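# Seat the red-and-yellow pliers fully in their tray slot

## Task

Push the pliers whose handles are red and yellow all the way down into the cut-out made for them in the tray, and make sure anything that was already in place is still in place when you finish.

## Robot and tools

ROBOT. Two arms ride carriages on one floor track running along y at x = 0. left_arm sits on left_rail (always the +y carriage) and right_arm on right_rail. Each arm base is at x = 0, y = its carriage's position_m, z = 0.04 m, facing +x. right_arm has a right hand and left_arm a mirrored left hand. Each hand has index, middle and ring fingers plus a thumb, with rubber tips. A rigid mast sticks out near the wrist on the palm side and can strike objects.

FRAMES. Result positions use a table-fixed world frame in metres: table top z = 0, +z up, +x the way the arms face, +y to their left, y = 0 at mid-track. The table begins at x = 0.17. Each hand point sits just out from the palm between the index and middle knuckles. Its own axes: +z along straight fingers toward the tips, +y out of the palm face, +x across the palm away from the thumb on the right hand but toward the thumb on the left hand.

ROWS. A row is always 48 numbers in [-1, 1]: 24 for the left side, then 24 for the right, even if one arm is idle. Each 24-block is: dx, dy, dz, rx, ry, rz, then index_mcp, index_abd, index_pip, index_dip, middle_mcp, middle_abd, middle_pip, middle_dip, ring_mcp, ring_abd, ring_pip, ring_dip, thumb_cmc, thumb_axl, thumb_mcp, thumb_ipl, current_limit, speed. The first six are an offset, not a pose: a shift from that arm's Hand target as it stood when the action began, expressed in the Hand target's own axes. 1.0 equals 0.6 m of travel or 180 degrees; rx, ry, rz form one rotation vector. Within an action every row counts from that same start, but the next action starts from the new Hand target, so repeating an offset moves the arm again. Six zeros re-command the current Hand target. The sixteen hinge numbers are absolute goal angles, scaled between each hinge's two stops; toward -1 curls fingers and swings the thumb in front of the palm. Straight values: _mcp 0.75, _abd 0.00, _pip 0.58, _dip 0.70, thumb_cmc 0.71, thumb_axl 0.68, thumb_mcp 0.23, thumb_ipl 0.17. current_limit maps -1..+1 to 0..550 mA of motor current; speed sets finger set-point speed as (speed+1)/2 of 8.5 rad/s. They start at +0.4 and -0.6. A 0 in a hand slot is a real goal, so to leave a hand alone copy back its hand_goal, hand_current_limit and hand_speed.

TOOLS.
execute_actions(actions, cameras): each action may hold rows (1 to 15), steps (1 to 450 control steps of 1/30 s, default 15, at least one per row), until, and rail commands. After its last row the arm keeps heading for that row's target. Ramp offsets gradually (about 0.01 more per row is 0.18 m/s). until takes rail conditions like {"left_rail": {"position_status": ["!=", "moving"]}} or {"all": {"status": "ended"}}; numbers need a comparison (=, !=, <, <=, >, >=). An empty actions list returns images of every camera.
move(target, speed, blend, stop_force, zero, blocking, cameras): target is one 48-number row or a list of up to 15; every row is an offset from the same Hand targets. speed is path speed in m/s, 0.002 to 3.2, default 0.25. blend in m rounds corners in a list. stop_force in N, 4 to 120, ends an arm's path when its wrist sensor feels that much push; leave it out when backing away from a contact. zero (default true) re-zeroes before the move. blocking=false returns early; then only wait or stop may follow until the move ends. The result adds a move: line such as done, off_target, moving, held or fault, with limits=paced or limits=held.
wait(seconds 0 to 10). stop() brakes a running move only.
zoom_image(camera, region [x0, y0, x1, y1] pixels, at most 504 by 504) on cam_low, cam_left_wrist or cam_right_wrist (all 672x504).
zero_wrist_force(arm). finished_scene(scene: the current scene's number) ends the scene for good; call it only once the pliers sit fully seated and the robot is clear.

RAILS. In an action, {"left_rail": {...}} or {"right_rail": {...}} with position_m as an absolute track place in m (left -0.8 to 1.5, right -1.5 to 0.8), speed_m_s 0.01 to 1, acceleration_factor 0.1 to 1, or {"stop": true}. Any bad value rejects the whole call. Keep carriages 0.78 m or more apart. After sending, run a waiting action until position_status is no longer moving, and only then place the hand. Status words: moving, done, contact_stop, time_out, stopped, stopped_with_arm, stopped_for_other_arm, stopped_for_other_carriage; position_answer taken or not_taken.

RESULTS. Hand target (the base for next offsets), end_effector_position and quaternion wxyz, velocities, Joint positions (rail m then six joints in rad), joint torques, Wrist force and Wrist torque in the end effector's axes plus the peak since last shown, hand_goal, hand_measured, hand_current_ma, hand_state per motor (moving, goal, blocked, overload), and Motor temperatures.

AVOID. Anything falling off the table or landing on the track or the metal strip fails the task. The arms are stiff: aiming even slightly beyond a firm contact, fast touches, about 150 N of outside force or joint contact torque at its limit cause a 10 s fault stop. Press the pliers slowly, preferably with a move and a modest stop_force, and lift off in the same reply. Never let the arms or hands hit each other. Don't route a hand close to its own base. Finger motors drawing 495 mA or more for 5 s shut down; motors at 85 °C brake the arm, so avoid long stretched holds. A HAND FAULT line cancels the remaining calls in that reply.

Each tool is called after "Call:" as name([rows], argument=value, ...), one row to a line, values as JSON.

## Session

Call:
execute_actions(actions=[])

Scene clock: 0.00 s.
left_arm: end_effector_position=(+0.3781, +0.7438, +0.6699) hand_goal=(+0.754, +0.000, +0.576, +0.696, +0.754, +0.000, +0.576, +0.696, +0.754, +0.000, +0.576, +0.696, +0.714, +0.678, +0.226, +0.168) hand_measured=(+0.754, +0.000, +0.576, +0.696, +0.754, +0.000, +0.576, +0.696, +0.754, +0.000, +0.576, +0.696, +0.714, +0.678, +0.226, +0.168) hand_current_ma=(+0, +0, +0, +0, +0, +0, +0, +0, +0, +0, +0, +0, +0, +0, +0, +0) hand_state=(goal, goal, goal, goal, goal, goal, goal, goal, goal, goal, goal, goal, goal, goal, goal, goal) hand_current_limit=0.40 hand_speed=-0.60 end_effector_quat_wxyz=(+0.000, +1.000, +0.000, +0.000) | right_arm: end_effector_position=(+0.3781, -0.5862, +0.6699) hand_goal=(+0.754, +0.000, +0.576, +0.696, +0.754, +0.000, +0.576, +0.696, +0.754, +0.000, +0.576, +0.696, +0.714, +0.678, +0.226, +0.168) hand_measured=(+0.754, +0.000, +0.576, +0.696, +0.754, +0.000, +0.576, +0.696, +0.754, +0.000, +0.576, +0.696, +0.714, +0.678, +0.226, +0.168) hand_current_ma=(+0, +0, +0, +0, +0, +0, +0, +0, +0, +0, +0, +0, +0, +0, +0, +0) hand_state=(goal, goal, goal, goal, goal, goal, goal, goal, goal, goal, goal, goal, goal, goal, goal, goal) hand_current_limit=0.40 hand_speed=-0.60 end_effector_quat_wxyz=(+0.000, +0.000, +1.000, +0.000)
Joint positions: left_arm=[0.75 -0.281 -1.775 1.606 1.739 1.571 -1.851] | right_arm=[-0.75 -0.281 -1.775 1.606 1.739 1.571 1.29]
Joint velocities: within noise
Joint torques (N m): no reading
Motor temperatures (°C): left_arm=[20 29 25 22 26 24] | right_arm=[21 19 21 27 24 30]
Wrist force (N): no reading
Wrist torque (N m): no reading
Wrist force, peak (N): no reading
Hand target: left_arm +0.3781, +0.7438, +0.6699; +0.000, +1.000, +0.000, +0.000 | right_arm +0.3781, -0.5862, +0.6699; +0.000, +0.000, +1.000, +0.000
left_rail: position_m=0.750 position_status=done
right_rail: position_m=-0.750 position_status=done

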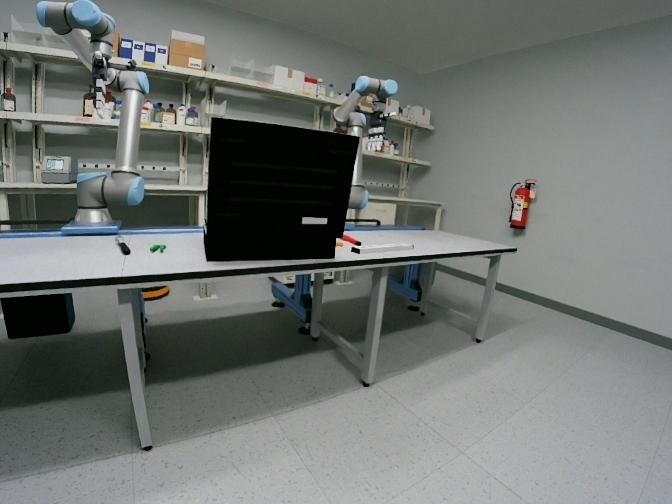

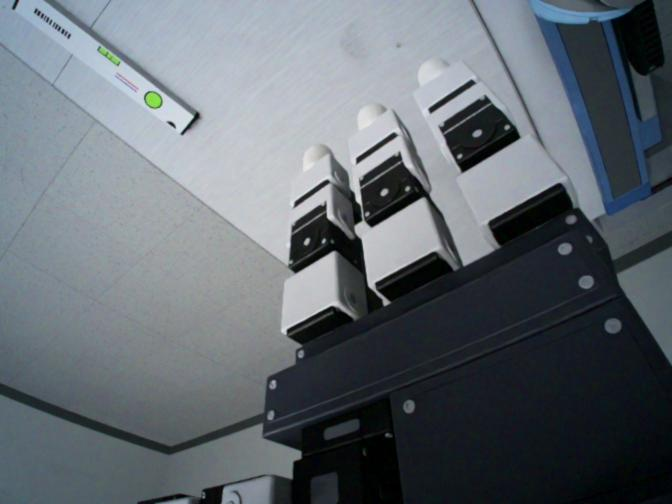

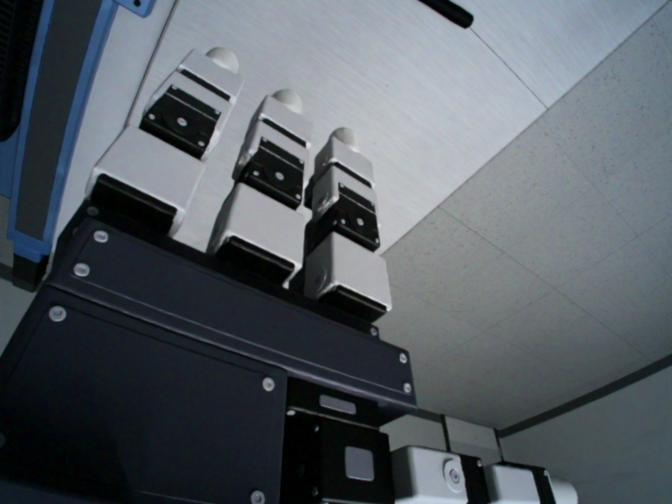

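Call:
zoom_image(camera="cam_low", region=[100, 100, 440, 290])

Call:
zoom_image(camera="cam_low", region=[0, 180, 220, 310])

Scaled by 1.482.

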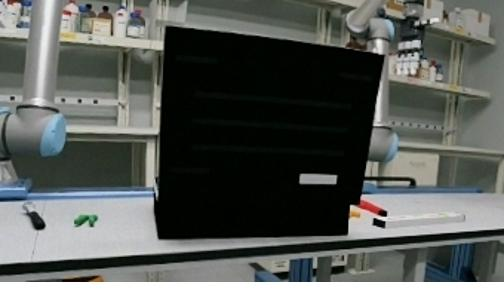

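Scaled by 2.291.

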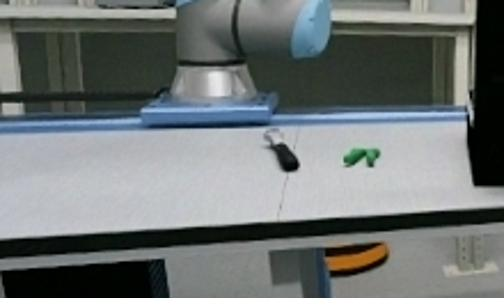

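Call:
move(target=[0,0,0,0,0,0.75,0.754,0,0.576,0.696,0.754,0,0.576,0.696,0.754,0,0.576,0.696,0.714,0.678,0.226,0.168,0.4,-0.6,0,0,0,0,0,0,0.754,0,0.576,0.696,0.754,0,0.576,0.696,0.754,0,0.576,0.696,0.714,0.678,0.226,0.168,0.4,-0.6], speed=0.6, cameras=["cam_left_wrist"])

Scene clock: 3.97 s.
left_arm: end_effector_position=(+0.3781, +0.7439, +0.6699) hand_goal=(+0.754, +0.000, +0.576, +0.696, +0.754, +0.000, +0.576, +0.696, +0.754, +0.000, +0.576, +0.696, +0.714, +0.678, +0.226, +0.168) hand_measured=(+0.754, +0.000, +0.576, +0.696, +0.754, +0.000, +0.576, +0.696, +0.754, +0.000, +0.576, +0.696, +0.714, +0.678, +0.224, +0.168) hand_current_ma=(-1, +0, +1, +0, -1, +0, +1, +0, -1, +0, +1, +0, +0, -1, -4, +0) hand_state=(goal, goal, goal, goal, goal, goal, goal, goal, goal, goal, goal, goal, goal, goal, goal, goal) hand_current_limit=0.40 hand_speed=-0.60 end_effector_quat_wxyz=(+0.000, -0.383, +0.924, +0.000) | right_arm: end_effector_position=(+0.3781, -0.5862, +0.6699) hand_goal=(+0.754, +0.000, +0.576, +0.696, +0.754, +0.000, +0.576, +0.696, +0.754, +0.000, +0.576, +0.696, +0.714, +0.678, +0.226, +0.168) hand_measured=(+0.754, +0.000, +0.576, +0.696, +0.754, +0.000, +0.576, +0.696, +0.754, +0.000, +0.576, +0.696, +0.714, +0.678, +0.224, +0.168) hand_current_ma=(+0, +0, +0, +0, +0, +0, +0, +0, +0, +0, +0, +0, +0, +0, -1, +0) hand_state=(goal, goal, goal, goal, goal, goal, goal, goal, goal, goal, goal, goal, goal, goal, goal, goal) hand_current_limit=0.40 hand_speed=-0.60 end_effector_quat_wxyz=(+0.000, +0.000, +1.000, +0.000)
Joint positions: left_arm=[0.75 -0.501 -1.608 1.462 1.717 1.571 0.284] | right_arm=[-0.75 -0.281 -1.775 1.606 1.739 1.571 1.29]
Joint torques (N m): left_arm=[-9.77 -44.27 -29.2 6.25 2.65 2.31] | right_arm=[0.9 -22.11 -34.11 3.99 0.05 -0.11]
Wrist force (N): left_arm=[0.1 -0.1 0.3] | right_arm=[-0.1 -0.2 0.1]
Wrist torque (N m): left_arm=[-0.05 -0.01 -0.03] | right_arm=[-0.04 0.01 -0.01]
Wrist force, peak (N): left_arm=[-0.8 0.1 0.0] | right_arm=[-0.1 -0.3 0.4]
Hand target: left_arm +0.3781, +0.7438, +0.6699; +0.000, -0.383, +0.924, +0.000 | right_arm +0.3781, -0.5862, +0.6699; +0.000, +0.000, +1.000, +0.000
Off the commanded pose: left_arm 0.000 m, 0 deg | right_arm 0.000 m, 0 deg.
left_rail: position_m=0.750 position_status=done
right_rail: position_m=-0.750 position_status=done
move: done
camera_calibration:
cam_left_wrist: T_world_to_cam=[[0.991989, 0.116566, 0.0486751, -0.531586], [0.0501815, -0.717263, 0.694993, 0.00921406], [0.115925, -0.686983, -0.717367, 1.06807], [0, 0, 0, 1]] pos_world=[0.403049, 0.802321, 0.785671]
Images, in order (width x height): cam_left_wrist 672x504.

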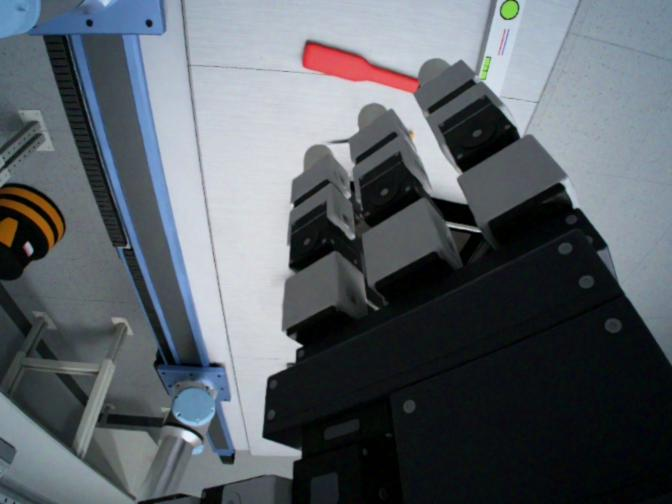

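Call:
zoom_image(camera="cam_left_wrist", region=[300, 0, 600, 330])

Call:
zoom_image(camera="cam_left_wrist", region=[180, 180, 400, 400])

Scaled by 1.527 from the camera's 672x504 image, which has a finer 960x720 frame.

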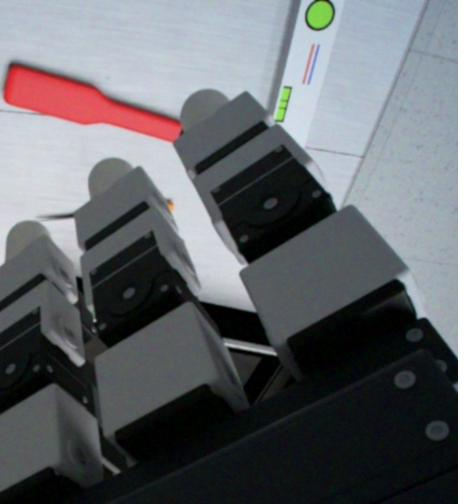

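Scaled by 2.291 from the camera's 672x504 image, which has a finer 960x720 frame.

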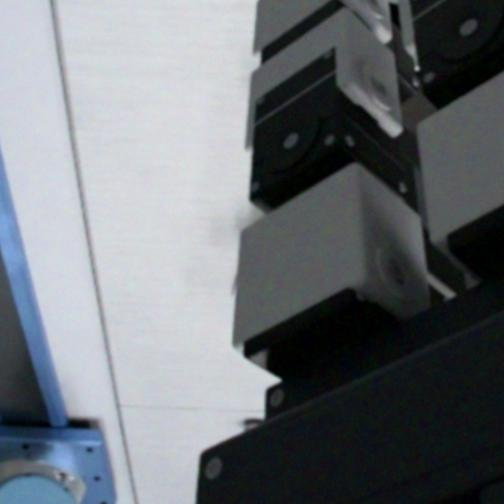

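Call:
move(target=[0,0,-0.3,0,0,0,0.754,0,0.576,0.696,0.754,0,0.576,0.696,0.754,0,0.576,0.696,0.714,0.678,0.226,0.168,0.4,-0.6,0,0,-0.3,0,0,-0.75,0.754,0,0.576,0.696,0.754,0,0.576,0.696,0.754,0,0.576,0.696,0.714,0.678,0.226,0.168,0.4,-0.6], speed=0.6, cameras=["all"])

Call:
execute_actions([
  {"left_rail":{"position_m":0.35},"steps":120,"until":{"left_rail":{"position_status":["!=","moving"]}}},
], cameras=["cam_left_wrist"])

Scene clock: 6.83 s.
left_arm: end_effector_position=(+0.3781, +0.7438, +0.8111) hand_goal=(+0.754, +0.000, +0.576, +0.696, +0.754, +0.000, +0.576, +0.696, +0.754, +0.000, +0.576, +0.696, +0.714, +0.678, +0.226, +0.168) hand_measured=(+0.754, +0.000, +0.576, +0.696, +0.754, +0.000, +0.576, +0.696, +0.754, +0.000, +0.576, +0.696, +0.714, +0.678, +0.224, +0.168) hand_current_ma=(-1, +0, +1, +0, -1, +0, +1, +0, -1, +0, +1, +0, +0, -1, -5, +0) hand_state=(goal, goal, goal, goal, goal, goal, goal, goal, goal, goal, goal, goal, goal, goal, goal, goal) hand_current_limit=0.40 hand_speed=-0.60 end_effector_quat_wxyz=(+0.000, -0.383, +0.924, +0.000) | right_arm: end_effector_position=(+0.3787, -0.5857, +0.7860) hand_goal=(+0.754, +0.000, +0.576, +0.696, +0.754, +0.000, +0.576, +0.696, +0.754, +0.000, +0.576, +0.696, +0.714, +0.678, +0.226, +0.168) hand_measured=(+0.752, +0.000, +0.576, +0.696, +0.754, +0.000, +0.576, +0.696, +0.754, +0.000, +0.576, +0.696, +0.714, +0.678, +0.224, +0.168) hand_current_ma=(+0, +0, +0, +0, +0, +0, +0, +0, +0, +0, +0, +0, +0, +0, -1, +0) hand_state=(goal, goal, goal, goal, goal, goal, goal, goal, goal, goal, goal, goal, goal, goal, goal, goal) hand_current_limit=0.40 hand_speed=-0.60 end_effector_quat_wxyz=(+0.001, +0.686, -0.727, +0.002)
Joint positions: left_arm=[0.75 -0.501 -1.544 1.14 1.974 1.571 0.284] | right_arm=[-0.75 -0.08 -1.515 1.157 1.928 1.574 -0.022]
Joint torques (N m): left_arm=[13.29 -21.58 -48.86 6.11 2.02 1.94] | right_arm=[-9.19 -56.15 -23.98 2.11 1.77 1.41]
Wrist force (N): left_arm=[0.0 -0.4 0.0] | right_arm=[-0.3 -0.1 0.5]
Wrist torque (N m): left_arm=[-0.09 0.03 -0.05] | right_arm=[-0.08 0.02 -0.34]
Wrist force, peak (N): left_arm=[0.3 -0.3 -0.8] | right_arm=[-5.3 -2.0 -1.8]
Hand target: left_arm +0.3781, +0.7439, +0.8112; +0.000, -0.383, +0.924, +0.000 (not the last commanded pose) | right_arm +0.3787, -0.5857, +0.7860; +0.001, +0.686, -0.727, +0.002 (not the last commanded pose)
Off the commanded pose: left_arm 0.039 m, 0 deg | right_arm 0.064 m, 48 deg.
left_rail: position_m=0.750 position_status=done
right_rail: position_m=-0.750 position_status=done
move: held (right_arm; a check stopped the path), off_target (left_arm; braked when a check withheld steps of right_arm); limits=held
pose unreachable (right arm): on one or more control steps of this call, first in action 0 (counted from 0), this arm could not follow its commanded pose, so it was not sent that pose on those steps. It may still have moved: this result reports where it is.
cause: moving toward the commanded pose would bring two parts of the arm too close to each other (joints 5 (wrist 1) to 7 (wrist 3) lie between them).
camera_calibration:
cam_left_wrist: T_world_to_cam=[[0.992005, 0.116423, 0.0486921, -0.538366], [0.0500758, -0.717329, 0.694933, -0.0887674], [0.115834, -0.686939, -0.717424, 1.16942], [0, 0, 0, 1]] pos_world=[0.403049, 0.802321, 0.92687]
cam_right_wrist: T_world_to_cam=[[-0.543358, 0.838969, 0.0298923, 0.70435], [0.599818, 0.363067, 0.713022, -0.626692], [0.587351, 0.405356, -0.700504, 0.689656], [0, 0, 0, 1]] pos_world=[0.353546, -0.642953, 0.908898]

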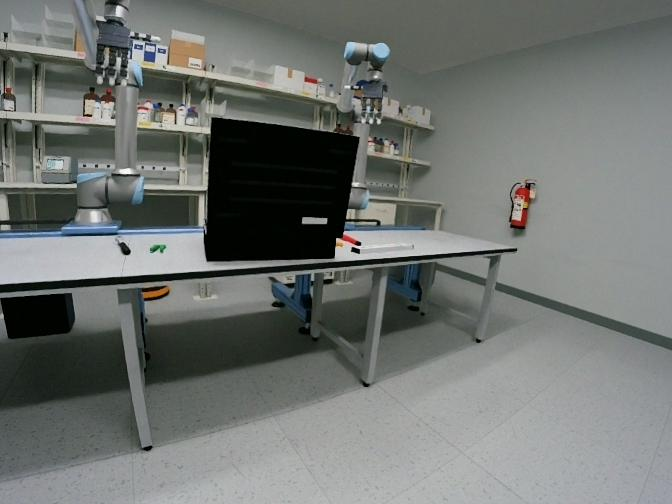

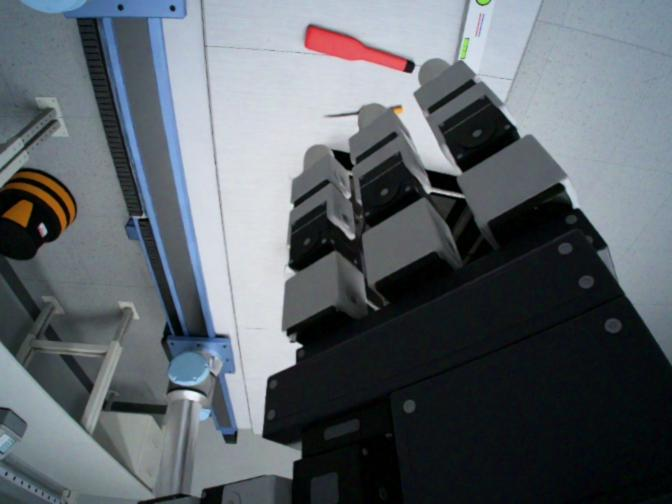

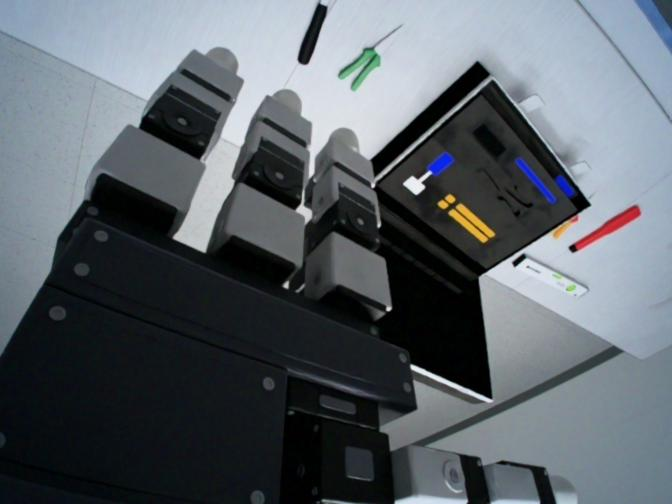

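Scene clock: 8.47 s.
left_arm: end_effector_position=(+0.3781, +0.3439, +0.8112) hand_goal=(+0.754, +0.000, +0.576, +0.696, +0.754, +0.000, +0.576, +0.696, +0.754, +0.000, +0.576, +0.696, +0.714, +0.678, +0.226, +0.168) hand_measured=(+0.754, +0.000, +0.576, +0.696, +0.754, +0.000, +0.576, +0.696, +0.754, +0.000, +0.576, +0.696, +0.714, +0.678, +0.224, +0.168) hand_current_ma=(-1, +0, +1, +0, -1, +0, +1, +0, -1, +0, +1, +0, +0, -1, -5, +0) hand_state=(goal, goal, goal, goal, goal, goal, goal, goal, goal, goal, goal, goal, goal, goal, goal, goal) hand_current_limit=0.40 hand_speed=-0.60 end_effector_quat_wxyz=(+0.000, -0.383, +0.924, +0.000) | right_arm: end_effector_position=(+0.3787, -0.5857, +0.7860) hand_goal=(+0.754, +0.000, +0.576, +0.696, +0.754, +0.000, +0.576, +0.696, +0.754, +0.000, +0.576, +0.696, +0.714, +0.678, +0.226, +0.168) hand_measured=(+0.752, +0.000, +0.576, +0.696, +0.754, +0.000, +0.576, +0.696, +0.754, +0.000, +0.576, +0.696, +0.714, +0.678, +0.224, +0.168) hand_current_ma=(+0, +0, +0, +0, +0, +0, +0, +0, +0, +0, +0, +0, +0, +0, -1, +0) hand_state=(goal, goal, goal, goal, goal, goal, goal, goal, goal, goal, goal, goal, goal, goal, goal, goal) hand_current_limit=0.40 hand_speed=-0.60 end_effector_quat_wxyz=(+0.001, +0.686, -0.727, +0.002)
Joint positions: left_arm=[0.35 -0.501 -1.543 1.14 1.975 1.571 0.284] | right_arm=[-0.75 -0.08 -1.515 1.157 1.928 1.574 -0.022]
Joint torques (N m): left_arm=[-6.37 -46.06 -43.14 5.06 0.38 2.39] | right_arm=[-9.8 -58.51 -23.99 2.06 1.43 1.37]
Wrist force (N): left_arm=[0.3 -0.5 0.1] | right_arm=[-0.4 -0.1 0.6]
Wrist torque (N m): left_arm=[-0.12 0.00 -0.03] | right_arm=[-0.09 0.03 -0.35]
Wrist force, peak (N): left_arm=[1.3 -1.3 -0.2] | right_arm=[-0.5 -0.1 0.7]
Hand target: left_arm +0.3781, +0.3439, +0.8112; +0.000, -0.383, +0.924, +0.000 (not the last commanded pose) | right_arm +0.3787, -0.5857, +0.7860; +0.001, +0.686, -0.727, +0.002 (not the last commanded pose)
Off the commanded pose: left_arm 0.039 m, 0 deg | right_arm 0.064 m, 48 deg.
left_rail: position_m=0.350 position_status=done
right_rail: position_m=-0.750 position_status=done
camera_calibration:
cam_left_wrist: T_world_to_cam=[[0.992, 0.116501, 0.0486068, -0.491753], [0.0501744, -0.717219, 0.695039, -0.375952], [0.115834, -0.68704, -0.717327, 0.894665], [0, 0, 0, 1]] pos_world=[0.403049, 0.402321, 0.926971]
Images, in order (width x height): cam_left_wrist 672x504.

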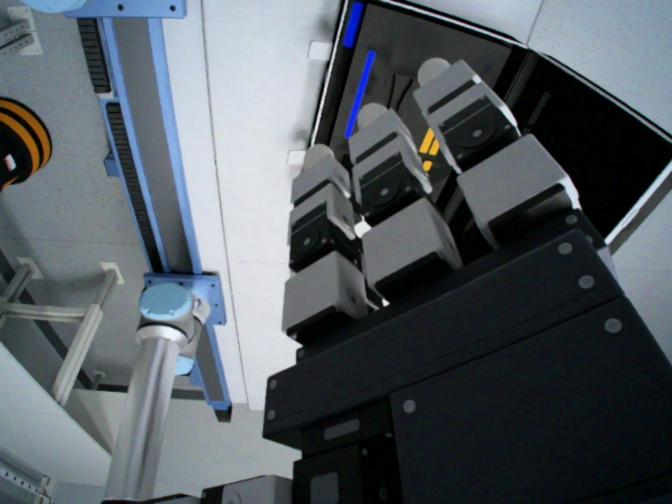

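Call:
execute_actions(actions=[], cameras=["cam_right_wrist","cam_left_wrist"])

Call:
zoom_image(camera="cam_right_wrist", region=[370, 50, 610, 300])

Call:
zoom_image(camera="cam_right_wrist", region=[470, 150, 670, 320])

Call:
zoom_image(camera="cam_left_wrist", region=[280, 0, 560, 220])

Scene clock: 8.67 s.
left_arm: end_effector_position=(+0.3781, +0.3438, +0.8112) hand_goal=(+0.754, +0.000, +0.576, +0.696, +0.754, +0.000, +0.576, +0.696, +0.754, +0.000, +0.576, +0.696, +0.714, +0.678, +0.226, +0.168) hand_measured=(+0.754, +0.000, +0.576, +0.696, +0.754, +0.000, +0.576, +0.696, +0.754, +0.000, +0.576, +0.696, +0.714, +0.678, +0.224, +0.168) hand_current_ma=(-1, +0, +1, +0, -1, +0, +1, +0, -1, +0, +1, +0, +0, -1, -5, +0) hand_state=(goal, goal, goal, goal, goal, goal, goal, goal, goal, goal, goal, goal, goal, goal, goal, goal) hand_current_limit=0.40 hand_speed=-0.60 end_effector_quat_wxyz=(+0.000, -0.383, +0.924, +0.000) | right_arm: end_effector_position=(+0.3787, -0.5857, +0.7860) hand_goal=(+0.754, +0.000, +0.576, +0.696, +0.754, +0.000, +0.576, +0.696, +0.754, +0.000, +0.576, +0.696, +0.714, +0.678, +0.226, +0.168) hand_measured=(+0.752, +0.000, +0.576, +0.696, +0.754, +0.000, +0.576, +0.696, +0.754, +0.000, +0.576, +0.696, +0.714, +0.678, +0.224, +0.168) hand_current_ma=(+0, +0, +0, +0, +0, +0, +0, +0, +0, +0, +0, +0, +0, +0, -1, +0) hand_state=(goal, goal, goal, goal, goal, goal, goal, goal, goal, goal, goal, goal, goal, goal, goal, goal) hand_current_limit=0.40 hand_speed=-0.60 end_effector_quat_wxyz=(+0.001, +0.686, -0.727, +0.002)
Joint positions: left_arm=[0.35 -0.501 -1.543 1.14 1.975 1.571 0.284] | right_arm=[-0.75 -0.08 -1.515 1.157 1.928 1.574 -0.022]
Joint velocities: within noise
Joint torques (N m): left_arm=[-5.08 -46.88 -42.64 5 0.12 2.62] | right_arm=[-10.77 -57.08 -23.57 2.12 1.86 1.16]
Motor temperatures (°C): left_arm=[20 29 25 22 26 24] | right_arm=[21 19 21 27 24 30]
Wrist force (N): left_arm=[0.4 -0.4 -0.3] | right_arm=[-0.2 0.2 0.3]
Wrist torque (N m): left_arm=[-0.08 -0.02 -0.02] | right_arm=[-0.03 0.02 -0.33]
Wrist force, peak (N): left_arm=[0.1 -0.6 -0.3] | right_arm=[-0.4 0.2 0.6]
Hand target: left_arm +0.3781, +0.3439, +0.8112; +0.000, -0.383, +0.924, +0.000 (not the last commanded pose) | right_arm +0.3787, -0.5857, +0.7860; +0.001, +0.686, -0.727, +0.002 (not the last commanded pose)
Off the commanded pose: left_arm 0.039 m, 0 deg | right_arm 0.064 m, 48 deg.
left_rail: position_m=0.350 position_status=done
right_rail: position_m=-0.750 position_status=done
camera_calibration:
cam_left_wrist: T_world_to_cam=[[0.992005, 0.11643, 0.0486758, -0.49179], [0.0500759, -0.71723, 0.695035, -0.375903], [0.115834, -0.687041, -0.717326, 0.894665], [0, 0, 0, 1]] pos_world=[0.403049, 0.402321, 0.926971]
cam_right_wrist: T_world_to_cam=[[-0.543242, 0.839046, 0.0298322, 0.704411], [0.599875, 0.36304, 0.712988, -0.62677], [0.587399, 0.405221, -0.700542, 0.689656], [0, 0, 0, 1]] pos_world=[0.353546, -0.642953, 0.908998]
Images, in order (width x height): cam_left_wrist 672x504, cam_right_wrist 672x504.

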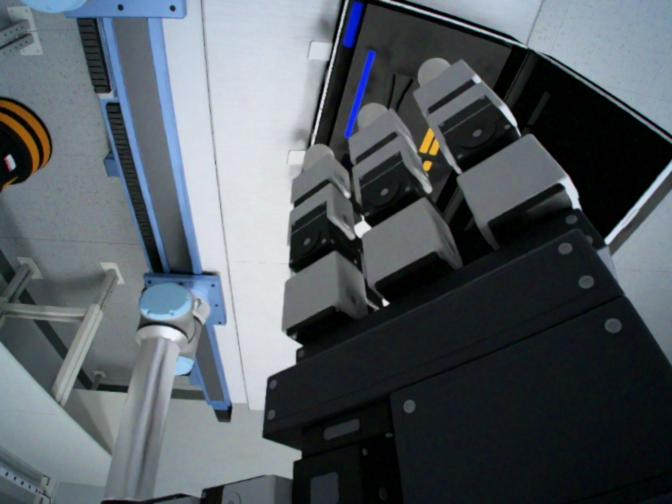

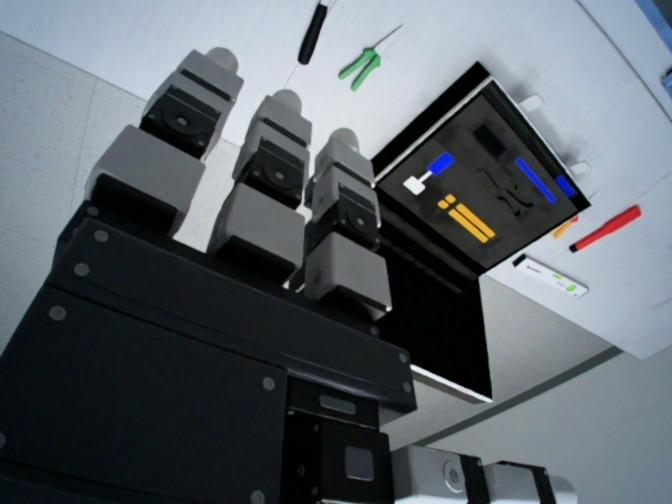

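Scaled by 2.016 from the camera's 672x504 image, which has a finer 960x720 frame.

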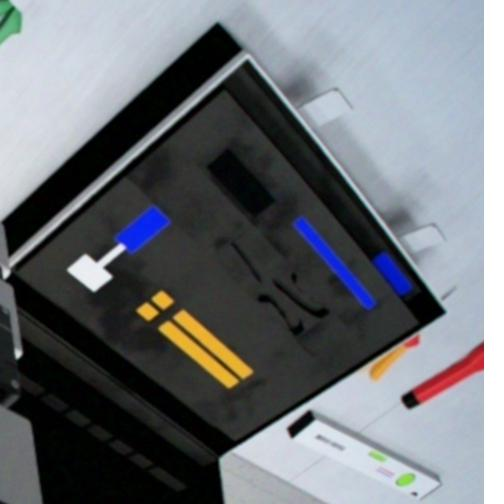

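Scaled by 2.520 from the camera's 672x504 image, which has a finer 960x720 frame.

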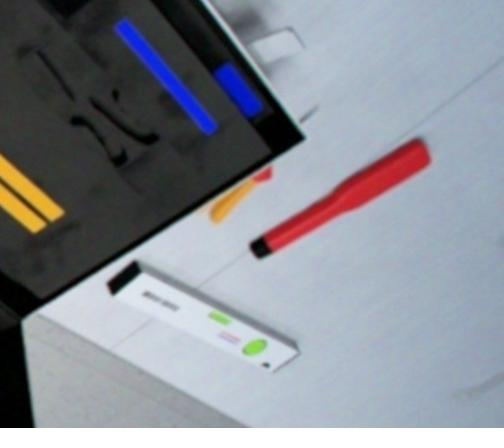

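Scaled by 1.800 from the camera's 672x504 image, which has a finer 960x720 frame.

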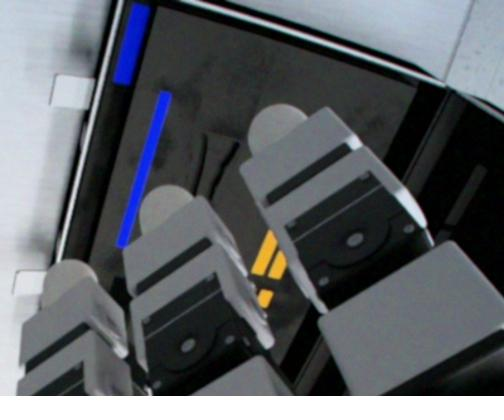

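Call:
execute_actions([
  {"left_rail":{"position_m":0.75},"steps":120,"until":{"left_rail":{"position_status":["!=","moving"]}}},
])

Call:
move(target=[-0.0448,-0.0778,0.367,0,0,-0.25,0.754,0,0.576,0.696,0.754,0,0.576,0.696,0.754,0,0.576,0.696,0.714,0.678,0.226,0.168,0.4,-0.6,0,0,0,0,0,0,0.754,0,0.576,0.696,0.754,0,0.576,0.696,0.754,0,0.576,0.696,0.714,0.678,0.226,0.168,0.4,-0.6], speed=0.5, cameras=["cam_left_wrist"])

Call:
zoom_image(camera="cam_left_wrist", region=[100, 0, 400, 225])

Scene clock: 13.60 s.
left_arm: end_effector_position=(+0.3780, +0.7439, +0.8112) hand_goal=(+0.754, +0.000, +0.576, +0.696, +0.754, +0.000, +0.576, +0.696, +0.754, +0.000, +0.576, +0.696, +0.714, +0.678, +0.226, +0.168) hand_measured=(+0.754, +0.000, +0.576, +0.696, +0.754, +0.000, +0.576, +0.696, +0.754, +0.000, +0.576, +0.696, +0.714, +0.678, +0.224, +0.168) hand_current_ma=(-1, +0, +1, +0, -1, +0, +1, +0, -1, +0, +1, +0, +0, -1, -5, +0) hand_state=(goal, goal, goal, goal, goal, goal, goal, goal, goal, goal, goal, goal, goal, goal, goal, goal) hand_current_limit=0.40 hand_speed=-0.60 end_effector_quat_wxyz=(+0.000, -0.383, +0.924, +0.000) | right_arm: end_effector_position=(+0.3787, -0.5857, +0.7860) hand_goal=(+0.754, +0.000, +0.576, +0.696, +0.754, +0.000, +0.576, +0.696, +0.754, +0.000, +0.576, +0.696, +0.714, +0.678, +0.226, +0.168) hand_measured=(+0.752, +0.000, +0.576, +0.696, +0.754, +0.000, +0.576, +0.696, +0.754, +0.000, +0.576, +0.696, +0.714, +0.678, +0.224, +0.168) hand_current_ma=(+0, +0, +0, +0, +0, +0, +0, +0, +0, +0, +0, +0, +0, +0, -1, +0) hand_state=(goal, goal, goal, goal, goal, goal, goal, goal, goal, goal, goal, goal, goal, goal, goal, goal) hand_current_limit=0.40 hand_speed=-0.60 end_effector_quat_wxyz=(+0.001, +0.686, -0.727, +0.002)
Joint positions: left_arm=[0.75 -0.501 -1.544 1.14 1.975 1.571 0.284] | right_arm=[-0.75 -0.08 -1.515 1.157 1.928 1.574 -0.022]
Joint torques (N m): left_arm=[8.27 -26.99 -26.91 2.53 -1.44 2.21] | right_arm=[-8.15 -59.95 -25.56 1.96 2.12 1.62]
Wrist force (N): left_arm=[0.3 -0.4 -0.5] | right_arm=[-0.3 0.0 0.3]
Wrist torque (N m): left_arm=[-0.05 -0.01 -0.03] | right_arm=[-0.05 0.03 -0.33]
Wrist force, peak (N): left_arm=[1.8 -1.9 -0.2] | right_arm=[-0.6 -0.1 0.7]
Hand target: left_arm +0.3781, +0.7438, +0.8112; +0.000, -0.383, +0.924, +0.000 (not the last commanded pose) | right_arm +0.3787, -0.5857, +0.7860; +0.001, +0.686, -0.727, +0.002 (not the last commanded pose)
Off the commanded pose: left_arm 0.039 m, 0 deg | right_arm 0.064 m, 48 deg.
left_rail: position_m=0.750 position_status=done
right_rail: position_m=-0.750 position_status=done

Scene clock: 15.10 s.
left_arm: end_effector_position=(+0.4301, +0.7298, +0.5910) hand_goal=(+0.754, +0.000, +0.576, +0.696, +0.754, +0.000, +0.576, +0.696, +0.754, +0.000, +0.576, +0.696, +0.714, +0.678, +0.226, +0.168) hand_measured=(+0.754, +0.000, +0.576, +0.696, +0.754, +0.000, +0.576, +0.696, +0.754, +0.000, +0.576, +0.696, +0.714, +0.678, +0.224, +0.168) hand_current_ma=(-1, +0, +1, +0, -1, +0, +1, +0, -1, +0, +1, +0, +0, -1, -6, +0) hand_state=(goal, goal, goal, goal, goal, goal, goal, goal, goal, goal, goal, goal, goal, goal, goal, goal) hand_current_limit=0.40 hand_speed=-0.60 end_effector_quat_wxyz=(+0.000, +0.707, -0.707, +0.000) | right_arm: end_effector_position=(+0.3787, -0.5857, +0.7860) hand_goal=(+0.754, +0.000, +0.576, +0.696, +0.754, +0.000, +0.576, +0.696, +0.754, +0.000, +0.576, +0.696, +0.714, +0.678, +0.226, +0.168) hand_measured=(+0.752, +0.000, +0.576, +0.696, +0.754, +0.000, +0.576, +0.696, +0.754, +0.000, +0.576, +0.696, +0.714, +0.678, +0.224, +0.168) hand_current_ma=(+0, +0, +0, +0, +0, +0, +0, +0, +0, +0, +0, +0, +0, +0, -1, +0) hand_state=(goal, goal, goal, goal, goal, goal, goal, goal, goal, goal, goal, goal, goal, goal, goal, goal) hand_current_limit=0.40 hand_speed=-0.60 end_effector_quat_wxyz=(+0.001, +0.686, -0.727, +0.002)
Joint positions: left_arm=[0.75 -0.34 -1.517 1.508 1.58 1.571 -0.34] | right_arm=[-0.75 -0.08 -1.515 1.157 1.928 1.574 -0.022]
Joint torques (N m): left_arm=[13.32 -51.54 -29 1.41 -1.94 -1.69] | right_arm=[-11.47 -55.17 -23.89 2.53 1.68 1.12]
Wrist force (N): left_arm=[-0.1 0.0 -0.2] | right_arm=[-0.1 -0.1 0.5]
Wrist torque (N m): left_arm=[0.00 0.01 0.17] | right_arm=[-0.08 0.01 -0.33]
Wrist force, peak (N): left_arm=[1.0 -0.1 -1.4] | right_arm=[-0.7 0.0 0.5]
Hand target: left_arm +0.4301, +0.7299, +0.5910; +0.000, +0.707, -0.707, +0.000 | right_arm +0.3787, -0.5857, +0.7860; +0.001, +0.686, -0.727, +0.002
Off the commanded pose: left_arm 0.000 m, 0 deg | right_arm 0.000 m, 0 deg.
left_rail: position_m=0.750 position_status=done
right_rail: position_m=-0.750 position_status=done
move: done
camera_calibration:
cam_left_wrist: T_world_to_cam=[[0.619221, 0.783714, 0.0485537, -0.904256], [0.542597, -0.471769, 0.694998, -0.339569], [0.567586, -0.404013, -0.71737, 0.595043], [0, 0, 0, 1]] pos_world=[0.406445, 0.788884, 0.706771]
Images, in order (width x height): cam_left_wrist 672x504.

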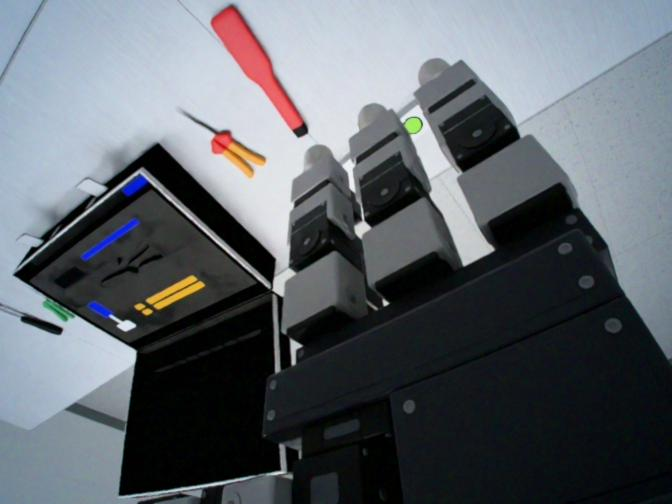

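Scaled by 1.680 from the camera's 672x504 image, which has a finer 960x720 frame.

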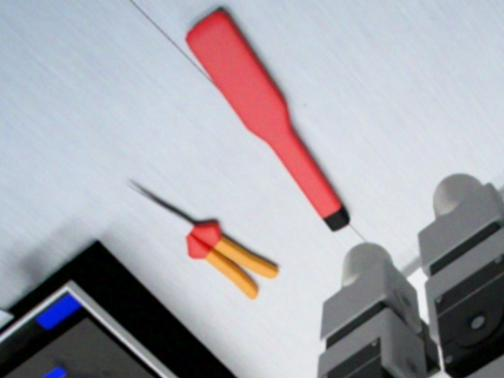

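Call:
zoom_image(camera="cam_left_wrist", region=[10, 140, 290, 350])

Call:
zoom_image(camera="cam_left_wrist", region=[70, 230, 170, 305])

Call:
zoom_image(camera="cam_left_wrist", region=[165, 90, 275, 190])

Scaled by 1.800 from the camera's 672x504 image, which has a finer 960x720 frame.

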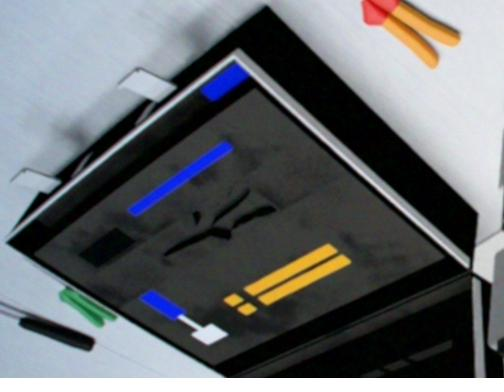

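Scaled by 5.040 from the camera's 672x504 image, which has a finer 960x720 frame.

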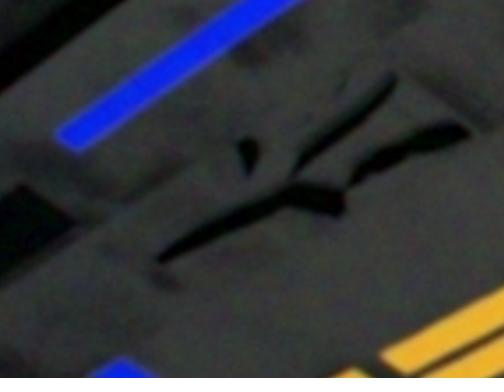

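Scaled by 4.582 from the camera's 672x504 image, which has a finer 960x720 frame.

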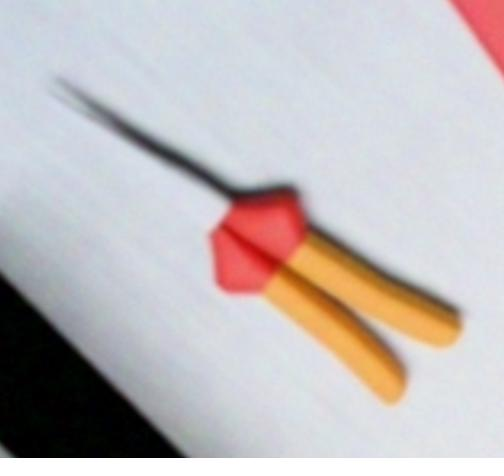

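Call:
execute_actions([
  {"left_rail":{"position_m":0.35},"steps":120,"until":{"left_rail":{"position_status":["!=","moving"]}}},
])

Call:
move(target=[0,-0.1667,0,0,0,0,0.754,0,0.576,0.696,0.754,0,0.576,0.696,0.754,0,0.576,0.696,0.714,0.678,0.226,0.168,0.4,-0.6,0,0,0,0,0,0,0.754,0,0.576,0.696,0.754,0,0.576,0.696,0.754,0,0.576,0.696,0.714,0.678,0.226,0.168,0.4,-0.6], speed=0.4, cameras=["cam_left_wrist"])

Call:
zoom_image(camera="cam_left_wrist", region=[50, 0, 350, 225])

Scene clock: 17.83 s.
left_arm: end_effector_position=(+0.4301, +0.3299, +0.5910) hand_goal=(+0.754, +0.000, +0.576, +0.696, +0.754, +0.000, +0.576, +0.696, +0.754, +0.000, +0.576, +0.696, +0.714, +0.678, +0.226, +0.168) hand_measured=(+0.754, +0.000, +0.576, +0.696, +0.754, +0.000, +0.576, +0.696, +0.754, +0.000, +0.576, +0.696, +0.714, +0.678, +0.224, +0.168) hand_current_ma=(-1, +0, +1, +0, -1, +0, +1, +0, -1, +0, +1, +0, +0, -1, -6, +0) hand_state=(goal, goal, goal, goal, goal, goal, goal, goal, goal, goal, goal, goal, goal, goal, goal, goal) hand_current_limit=0.40 hand_speed=-0.60 end_effector_quat_wxyz=(+0.000, +0.707, -0.707, +0.000) | right_arm: end_effector_position=(+0.3787, -0.5857, +0.7860) hand_goal=(+0.754, +0.000, +0.576, +0.696, +0.754, +0.000, +0.576, +0.696, +0.754, +0.000, +0.576, +0.696, +0.714, +0.678, +0.226, +0.168) hand_measured=(+0.752, +0.000, +0.576, +0.696, +0.754, +0.000, +0.576, +0.696, +0.754, +0.000, +0.576, +0.696, +0.714, +0.678, +0.224, +0.168) hand_current_ma=(+0, +0, +0, +0, +0, +0, +0, +0, +0, +0, +0, +0, +0, +0, -1, +0) hand_state=(goal, goal, goal, goal, goal, goal, goal, goal, goal, goal, goal, goal, goal, goal, goal, goal) hand_current_limit=0.40 hand_speed=-0.60 end_effector_quat_wxyz=(+0.001, +0.686, -0.727, +0.002)
Joint positions: left_arm=[0.35 -0.34 -1.517 1.508 1.58 1.571 -0.34] | right_arm=[-0.75 -0.08 -1.515 1.157 1.928 1.574 -0.022]
Joint torques (N m): left_arm=[-2.93 -31.23 -34.62 2.47 2.37 -1.64] | right_arm=[-14.11 -59.02 -24.72 1.9 1.9 1.83]
Wrist force (N): left_arm=[0.0 0.1 -0.4] | right_arm=[-0.3 0.1 0.4]
Wrist torque (N m): left_arm=[0.03 -0.02 0.19] | right_arm=[-0.05 0.03 -0.34]
Wrist force, peak (N): left_arm=[-2.0 0.2 -0.4] | right_arm=[-0.5 0.1 0.8]
Hand target: left_arm +0.4301, +0.3299, +0.5910; +0.000, +0.707, -0.707, +0.000 | right_arm +0.3787, -0.5857, +0.7860; +0.001, +0.686, -0.727, +0.002
Off the commanded pose: left_arm 0.000 m, 0 deg | right_arm 0.000 m, 0 deg.
left_rail: position_m=0.350 position_status=done
right_rail: position_m=-0.750 position_status=done

Scene clock: 18.83 s.
left_arm: end_effector_position=(+0.5301, +0.3298, +0.5910) hand_goal=(+0.754, +0.000, +0.576, +0.696, +0.754, +0.000, +0.576, +0.696, +0.754, +0.000, +0.576, +0.696, +0.714, +0.678, +0.226, +0.168) hand_measured=(+0.754, +0.000, +0.576, +0.696, +0.754, +0.000, +0.576, +0.696, +0.754, +0.000, +0.576, +0.696, +0.714, +0.678, +0.224, +0.168) hand_current_ma=(-1, +0, +1, +0, -1, +0, +1, +0, -1, +0, +1, +0, +0, -1, -6, +0) hand_state=(goal, goal, goal, goal, goal, goal, goal, goal, goal, goal, goal, goal, goal, goal, goal, goal) hand_current_limit=0.40 hand_speed=-0.60 end_effector_quat_wxyz=(+0.000, +0.707, -0.707, +0.000) | right_arm: end_effector_position=(+0.3787, -0.5857, +0.7860) hand_goal=(+0.754, +0.000, +0.576, +0.696, +0.754, +0.000, +0.576, +0.696, +0.754, +0.000, +0.576, +0.696, +0.714, +0.678, +0.226, +0.168) hand_measured=(+0.752, +0.000, +0.576, +0.696, +0.754, +0.000, +0.576, +0.696, +0.754, +0.000, +0.576, +0.696, +0.714, +0.678, +0.224, +0.168) hand_current_ma=(+0, +0, +0, +0, +0, +0, +0, +0, +0, +0, +0, +0, +0, +0, -1, +0) hand_state=(goal, goal, goal, goal, goal, goal, goal, goal, goal, goal, goal, goal, goal, goal, goal, goal) hand_current_limit=0.40 hand_speed=-0.60 end_effector_quat_wxyz=(+0.001, +0.686, -0.727, +0.002)
Joint positions: left_arm=[0.35 -0.283 -1.343 1.308 1.606 1.571 -0.283] | right_arm=[-0.75 -0.08 -1.515 1.157 1.928 1.574 -0.022]
Joint torques (N m): left_arm=[13.34 -42.43 -52.98 5.95 2.59 2.53] | right_arm=[-10.29 -57.48 -24.16 2.42 1.25 1.1]
Wrist force (N): left_arm=[0.4 0.2 -0.3] | right_arm=[-0.4 0.2 0.5]
Wrist torque (N m): left_arm=[0.02 -0.03 -0.03] | right_arm=[-0.05 0.04 -0.34]
Wrist force, peak (N): left_arm=[0.0 1.9 -0.3] | right_arm=[-0.4 0.2 0.8]
Hand target: left_arm +0.5301, +0.3298, +0.5910; +0.000, +0.707, -0.707, +0.000 | right_arm +0.3787, -0.5857, +0.7860; +0.001, +0.686, -0.727, +0.002
Off the commanded pose: left_arm 0.000 m, 0 deg | right_arm 0.000 m, 0 deg.
left_rail: position_m=0.350 position_status=done
right_rail: position_m=-0.750 position_status=done
move: done
camera_calibration:
cam_left_wrist: T_world_to_cam=[[0.619094, 0.783812, 0.0486, -0.652637], [0.542605, -0.471674, 0.695057, -0.582565], [0.567717, -0.403935, -0.71731, 0.376597], [0, 0, 0, 1]] pos_world=[0.506346, 0.388885, 0.706771]
Images, in order (width x height): cam_left_wrist 672x504.

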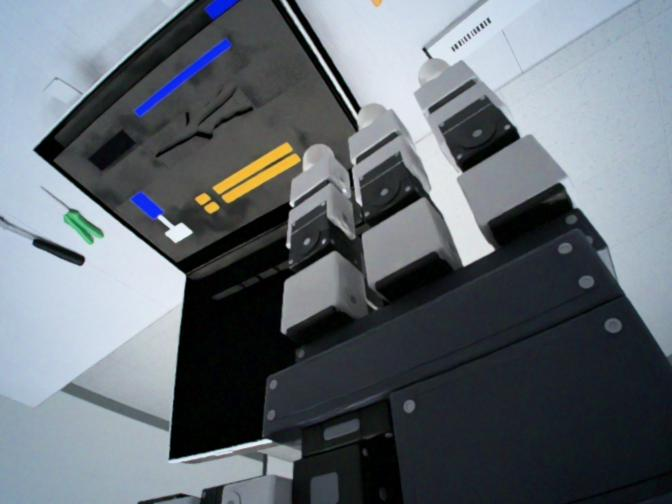

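Scaled by 1.680 from the camera's 672x504 image, which has a finer 960x720 frame.

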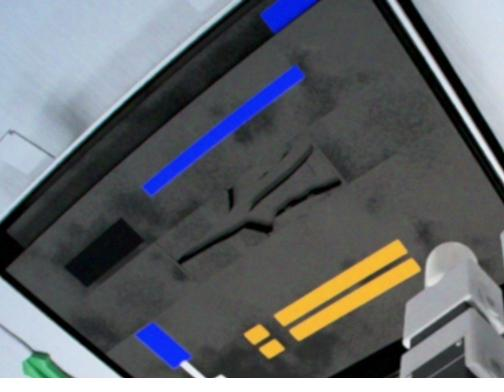

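Call:
zoom_image(camera="cam_left_wrist", region=[130, 70, 280, 180])

Call:
zoom_image(camera="cam_left_wrist", region=[20, 0, 370, 262])

Scaled by 3.360 from the camera's 672x504 image, which has a finer 960x720 frame.

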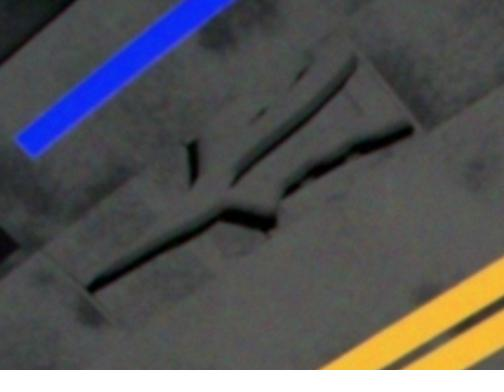

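Scaled by 1.440 from the camera's 672x504 image, which has a finer 960x720 frame.

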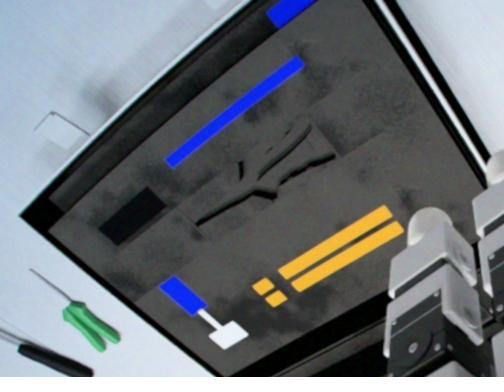

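Call:
execute_actions([
  {"left_rail":{"position_m":0.75},"steps":120,"until":{"left_rail":{"position_status":["!=","moving"]}}},
  {"right_rail":{"position_m":-0.1},"steps":150,"until":{"right_rail":{"position_status":["!=","moving"]}}},
])

Call:
move(target=[0,0,0,0,0,0,0.754,0,0.576,0.696,0.754,0,0.576,0.696,0.754,0,0.576,0.696,0.714,0.678,0.226,0.168,0.4,-0.6,0.119,-0.077,0.393,0,0,0,0.754,0,0.576,0.696,0.754,0,0.576,0.696,0.754,0,0.576,0.696,0.714,0.678,0.226,0.168,0.4,-0.6], speed=0.4, cameras=["cam_right_wrist", "cam_left_wrist"])

Call:
zoom_image(camera="cam_right_wrist", region=[360, 30, 620, 225])

Scene clock: 28.20 s.
left_arm: end_effector_position=(+0.5301, +0.7298, +0.5910) hand_goal=(+0.754, +0.000, +0.576, +0.696, +0.754, +0.000, +0.576, +0.696, +0.754, +0.000, +0.576, +0.696, +0.714, +0.678, +0.226, +0.168) hand_measured=(+0.754, +0.000, +0.576, +0.696, +0.754, +0.000, +0.576, +0.696, +0.754, +0.000, +0.576, +0.696, +0.714, +0.678, +0.224, +0.168) hand_current_ma=(-1, +0, +1, +0, -1, +0, +1, +0, -1, +0, +1, +0, +0, -1, -6, +0) hand_state=(goal, goal, goal, goal, goal, goal, goal, goal, goal, goal, goal, goal, goal, goal, goal, goal) hand_current_limit=0.40 hand_speed=-0.60 end_effector_quat_wxyz=(+0.000, +0.707, -0.707, +0.000) | right_arm: end_effector_position=(+0.3787, +0.0643, +0.7860) hand_goal=(+0.754, +0.000, +0.576, +0.696, +0.754, +0.000, +0.576, +0.696, +0.754, +0.000, +0.576, +0.696, +0.714, +0.678, +0.226, +0.168) hand_measured=(+0.752, +0.000, +0.576, +0.696, +0.754, +0.000, +0.576, +0.696, +0.754, +0.000, +0.576, +0.696, +0.714, +0.678, +0.224, +0.168) hand_current_ma=(+0, +0, +0, +0, +0, +0, +0, +0, +0, +0, +0, +0, +0, +0, -1, +0) hand_state=(goal, goal, goal, goal, goal, goal, goal, goal, goal, goal, goal, goal, goal, goal, goal, goal) hand_current_limit=0.40 hand_speed=-0.60 end_effector_quat_wxyz=(+0.001, +0.686, -0.727, +0.002)
Joint positions: left_arm=[0.75 -0.283 -1.343 1.308 1.606 1.571 -0.283] | right_arm=[-0.1 -0.08 -1.515 1.157 1.928 1.574 -0.022]
Joint torques (N m): left_arm=[-10.7 -64.2 -42.38 3.82 -1.52 2.3] | right_arm=[6.49 -53.25 -27.62 3.35 -1.09 0.86]
Wrist force (N): left_arm=[0.2 0.2 -0.4] | right_arm=[-0.4 0.2 0.6]
Wrist torque (N m): left_arm=[0.02 -0.01 -0.05] | right_arm=[-0.06 0.04 -0.34]
Wrist force, peak (N): left_arm=[1.9 -0.1 0.0] | right_arm=[-1.8 0.2 0.5]
Hand target: left_arm +0.5301, +0.7298, +0.5910; +0.000, +0.707, -0.707, +0.000 | right_arm +0.3787, +0.0643, +0.7860; +0.001, +0.686, -0.727, +0.002
Off the commanded pose: left_arm 0.000 m, 0 deg | right_arm 0.000 m, 0 deg.
left_rail: position_m=0.750 position_status=done
right_rail: position_m=-0.100 position_status=done

Scene clock: 29.50 s.
left_arm: end_effector_position=(+0.5301, +0.7298, +0.5910) hand_goal=(+0.754, +0.000, +0.576, +0.696, +0.754, +0.000, +0.576, +0.696, +0.754, +0.000, +0.576, +0.696, +0.714, +0.678, +0.226, +0.168) hand_measured=(+0.754, +0.000, +0.576, +0.696, +0.754, +0.000, +0.576, +0.696, +0.754, +0.000, +0.576, +0.696, +0.714, +0.678, +0.224, +0.168) hand_current_ma=(-1, +0, +1, +0, -1, +0, +1, +0, -1, +0, +1, +0, +0, -1, -6, +0) hand_state=(goal, goal, goal, goal, goal, goal, goal, goal, goal, goal, goal, goal, goal, goal, goal, goal) hand_current_limit=0.40 hand_speed=-0.60 end_effector_quat_wxyz=(+0.000, +0.707, -0.707, +0.000) | right_arm: end_effector_position=(+0.4209, -0.0104, +0.5506) hand_goal=(+0.754, +0.000, +0.576, +0.696, +0.754, +0.000, +0.576, +0.696, +0.754, +0.000, +0.576, +0.696, +0.714, +0.678, +0.226, +0.168) hand_measured=(+0.752, +0.000, +0.576, +0.696, +0.754, +0.000, +0.576, +0.696, +0.754, +0.000, +0.576, +0.696, +0.714, +0.678, +0.224, +0.168) hand_current_ma=(+0, +0, +0, +0, +0, +0, +0, +0, +0, +0, +0, +0, +0, +0, -1, +0) hand_state=(goal, goal, goal, goal, goal, goal, goal, goal, goal, goal, goal, goal, goal, goal, goal, goal) hand_current_limit=0.40 hand_speed=-0.60 end_effector_quat_wxyz=(+0.001, +0.686, -0.727, +0.002)
Joint positions: left_arm=[0.75 -0.283 -1.343 1.308 1.606 1.571 -0.283] | right_arm=[-0.1 -0.226 -1.527 1.589 1.507 1.574 -0.168]
Joint torques (N m): left_arm=[-8.52 -64.87 -38.71 2.75 -1.66 2.07] | right_arm=[-10.06 -25.61 -25.98 2.22 -1.95 -2.06]
Wrist force (N): left_arm=[0.1 0.3 -0.4] | right_arm=[0.0 0.2 0.4]
Wrist torque (N m): left_arm=[0.04 0.01 -0.06] | right_arm=[-0.01 -0.02 -0.03]
Wrist force, peak (N): left_arm=[0.3 0.2 -0.5] | right_arm=[0.8 -0.5 2.8]
Hand target: left_arm +0.5301, +0.7298, +0.5910; +0.000, +0.707, -0.707, +0.000 | right_arm +0.4209, -0.0105, +0.5505; +0.001, +0.686, -0.727, +0.002
Off the commanded pose: left_arm 0.000 m, 0 deg | right_arm 0.000 m, 0 deg.
left_rail: position_m=0.750 position_status=done
right_rail: position_m=-0.100 position_status=done
move: done
camera_calibration:
cam_left_wrist: T_world_to_cam=[[0.619094, 0.783812, 0.0486, -0.966224], [0.542605, -0.471674, 0.695057, -0.39395], [0.567717, -0.403935, -0.71731, 0.538114], [0, 0, 0, 1]] pos_world=[0.506446, 0.788885, 0.706771]
cam_right_wrist: T_world_to_cam=[[-0.543275, 0.839026, 0.0297932, 0.25178], [0.599845, 0.363087, 0.712989, -0.692983], [0.587399, 0.405221, -0.700542, 0.266807], [0, 0, 0, 1]] pos_world=[0.395746, -0.0677528, 0.673498]
Images, in order (width x height): cam_left_wrist 672x504, cam_right_wrist 672x504.

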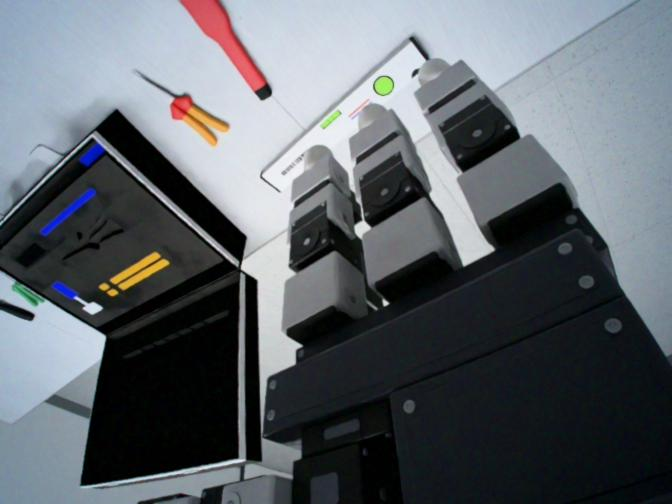

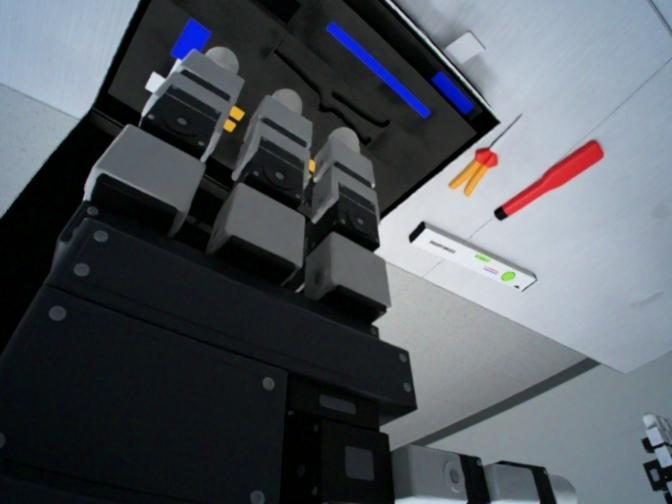

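Scaled by 1.938 from the camera's 672x504 image, which has a finer 960x720 frame.

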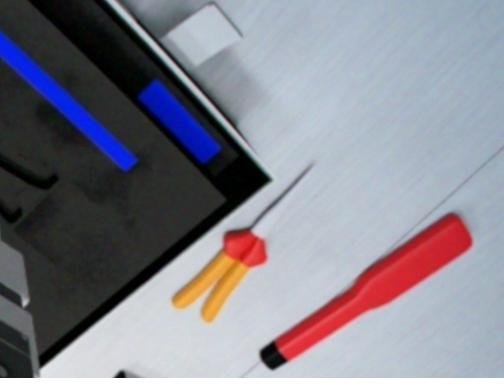

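Call:
zoom_image(camera="cam_left_wrist", region=[120, 50, 240, 160])

Call:
zoom_image(camera="cam_right_wrist", region=[430, 100, 540, 210])

Scaled by 4.200 from the camera's 672x504 image, which has a finer 960x720 frame.

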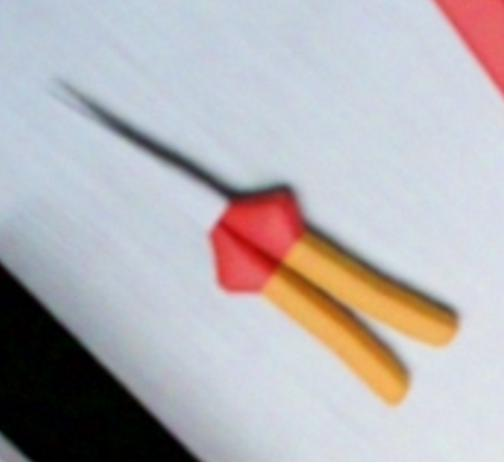

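Scaled by 4.582 from the camera's 672x504 image, which has a finer 960x720 frame.

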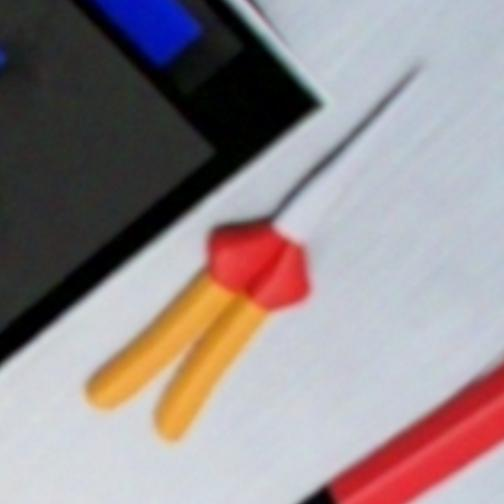

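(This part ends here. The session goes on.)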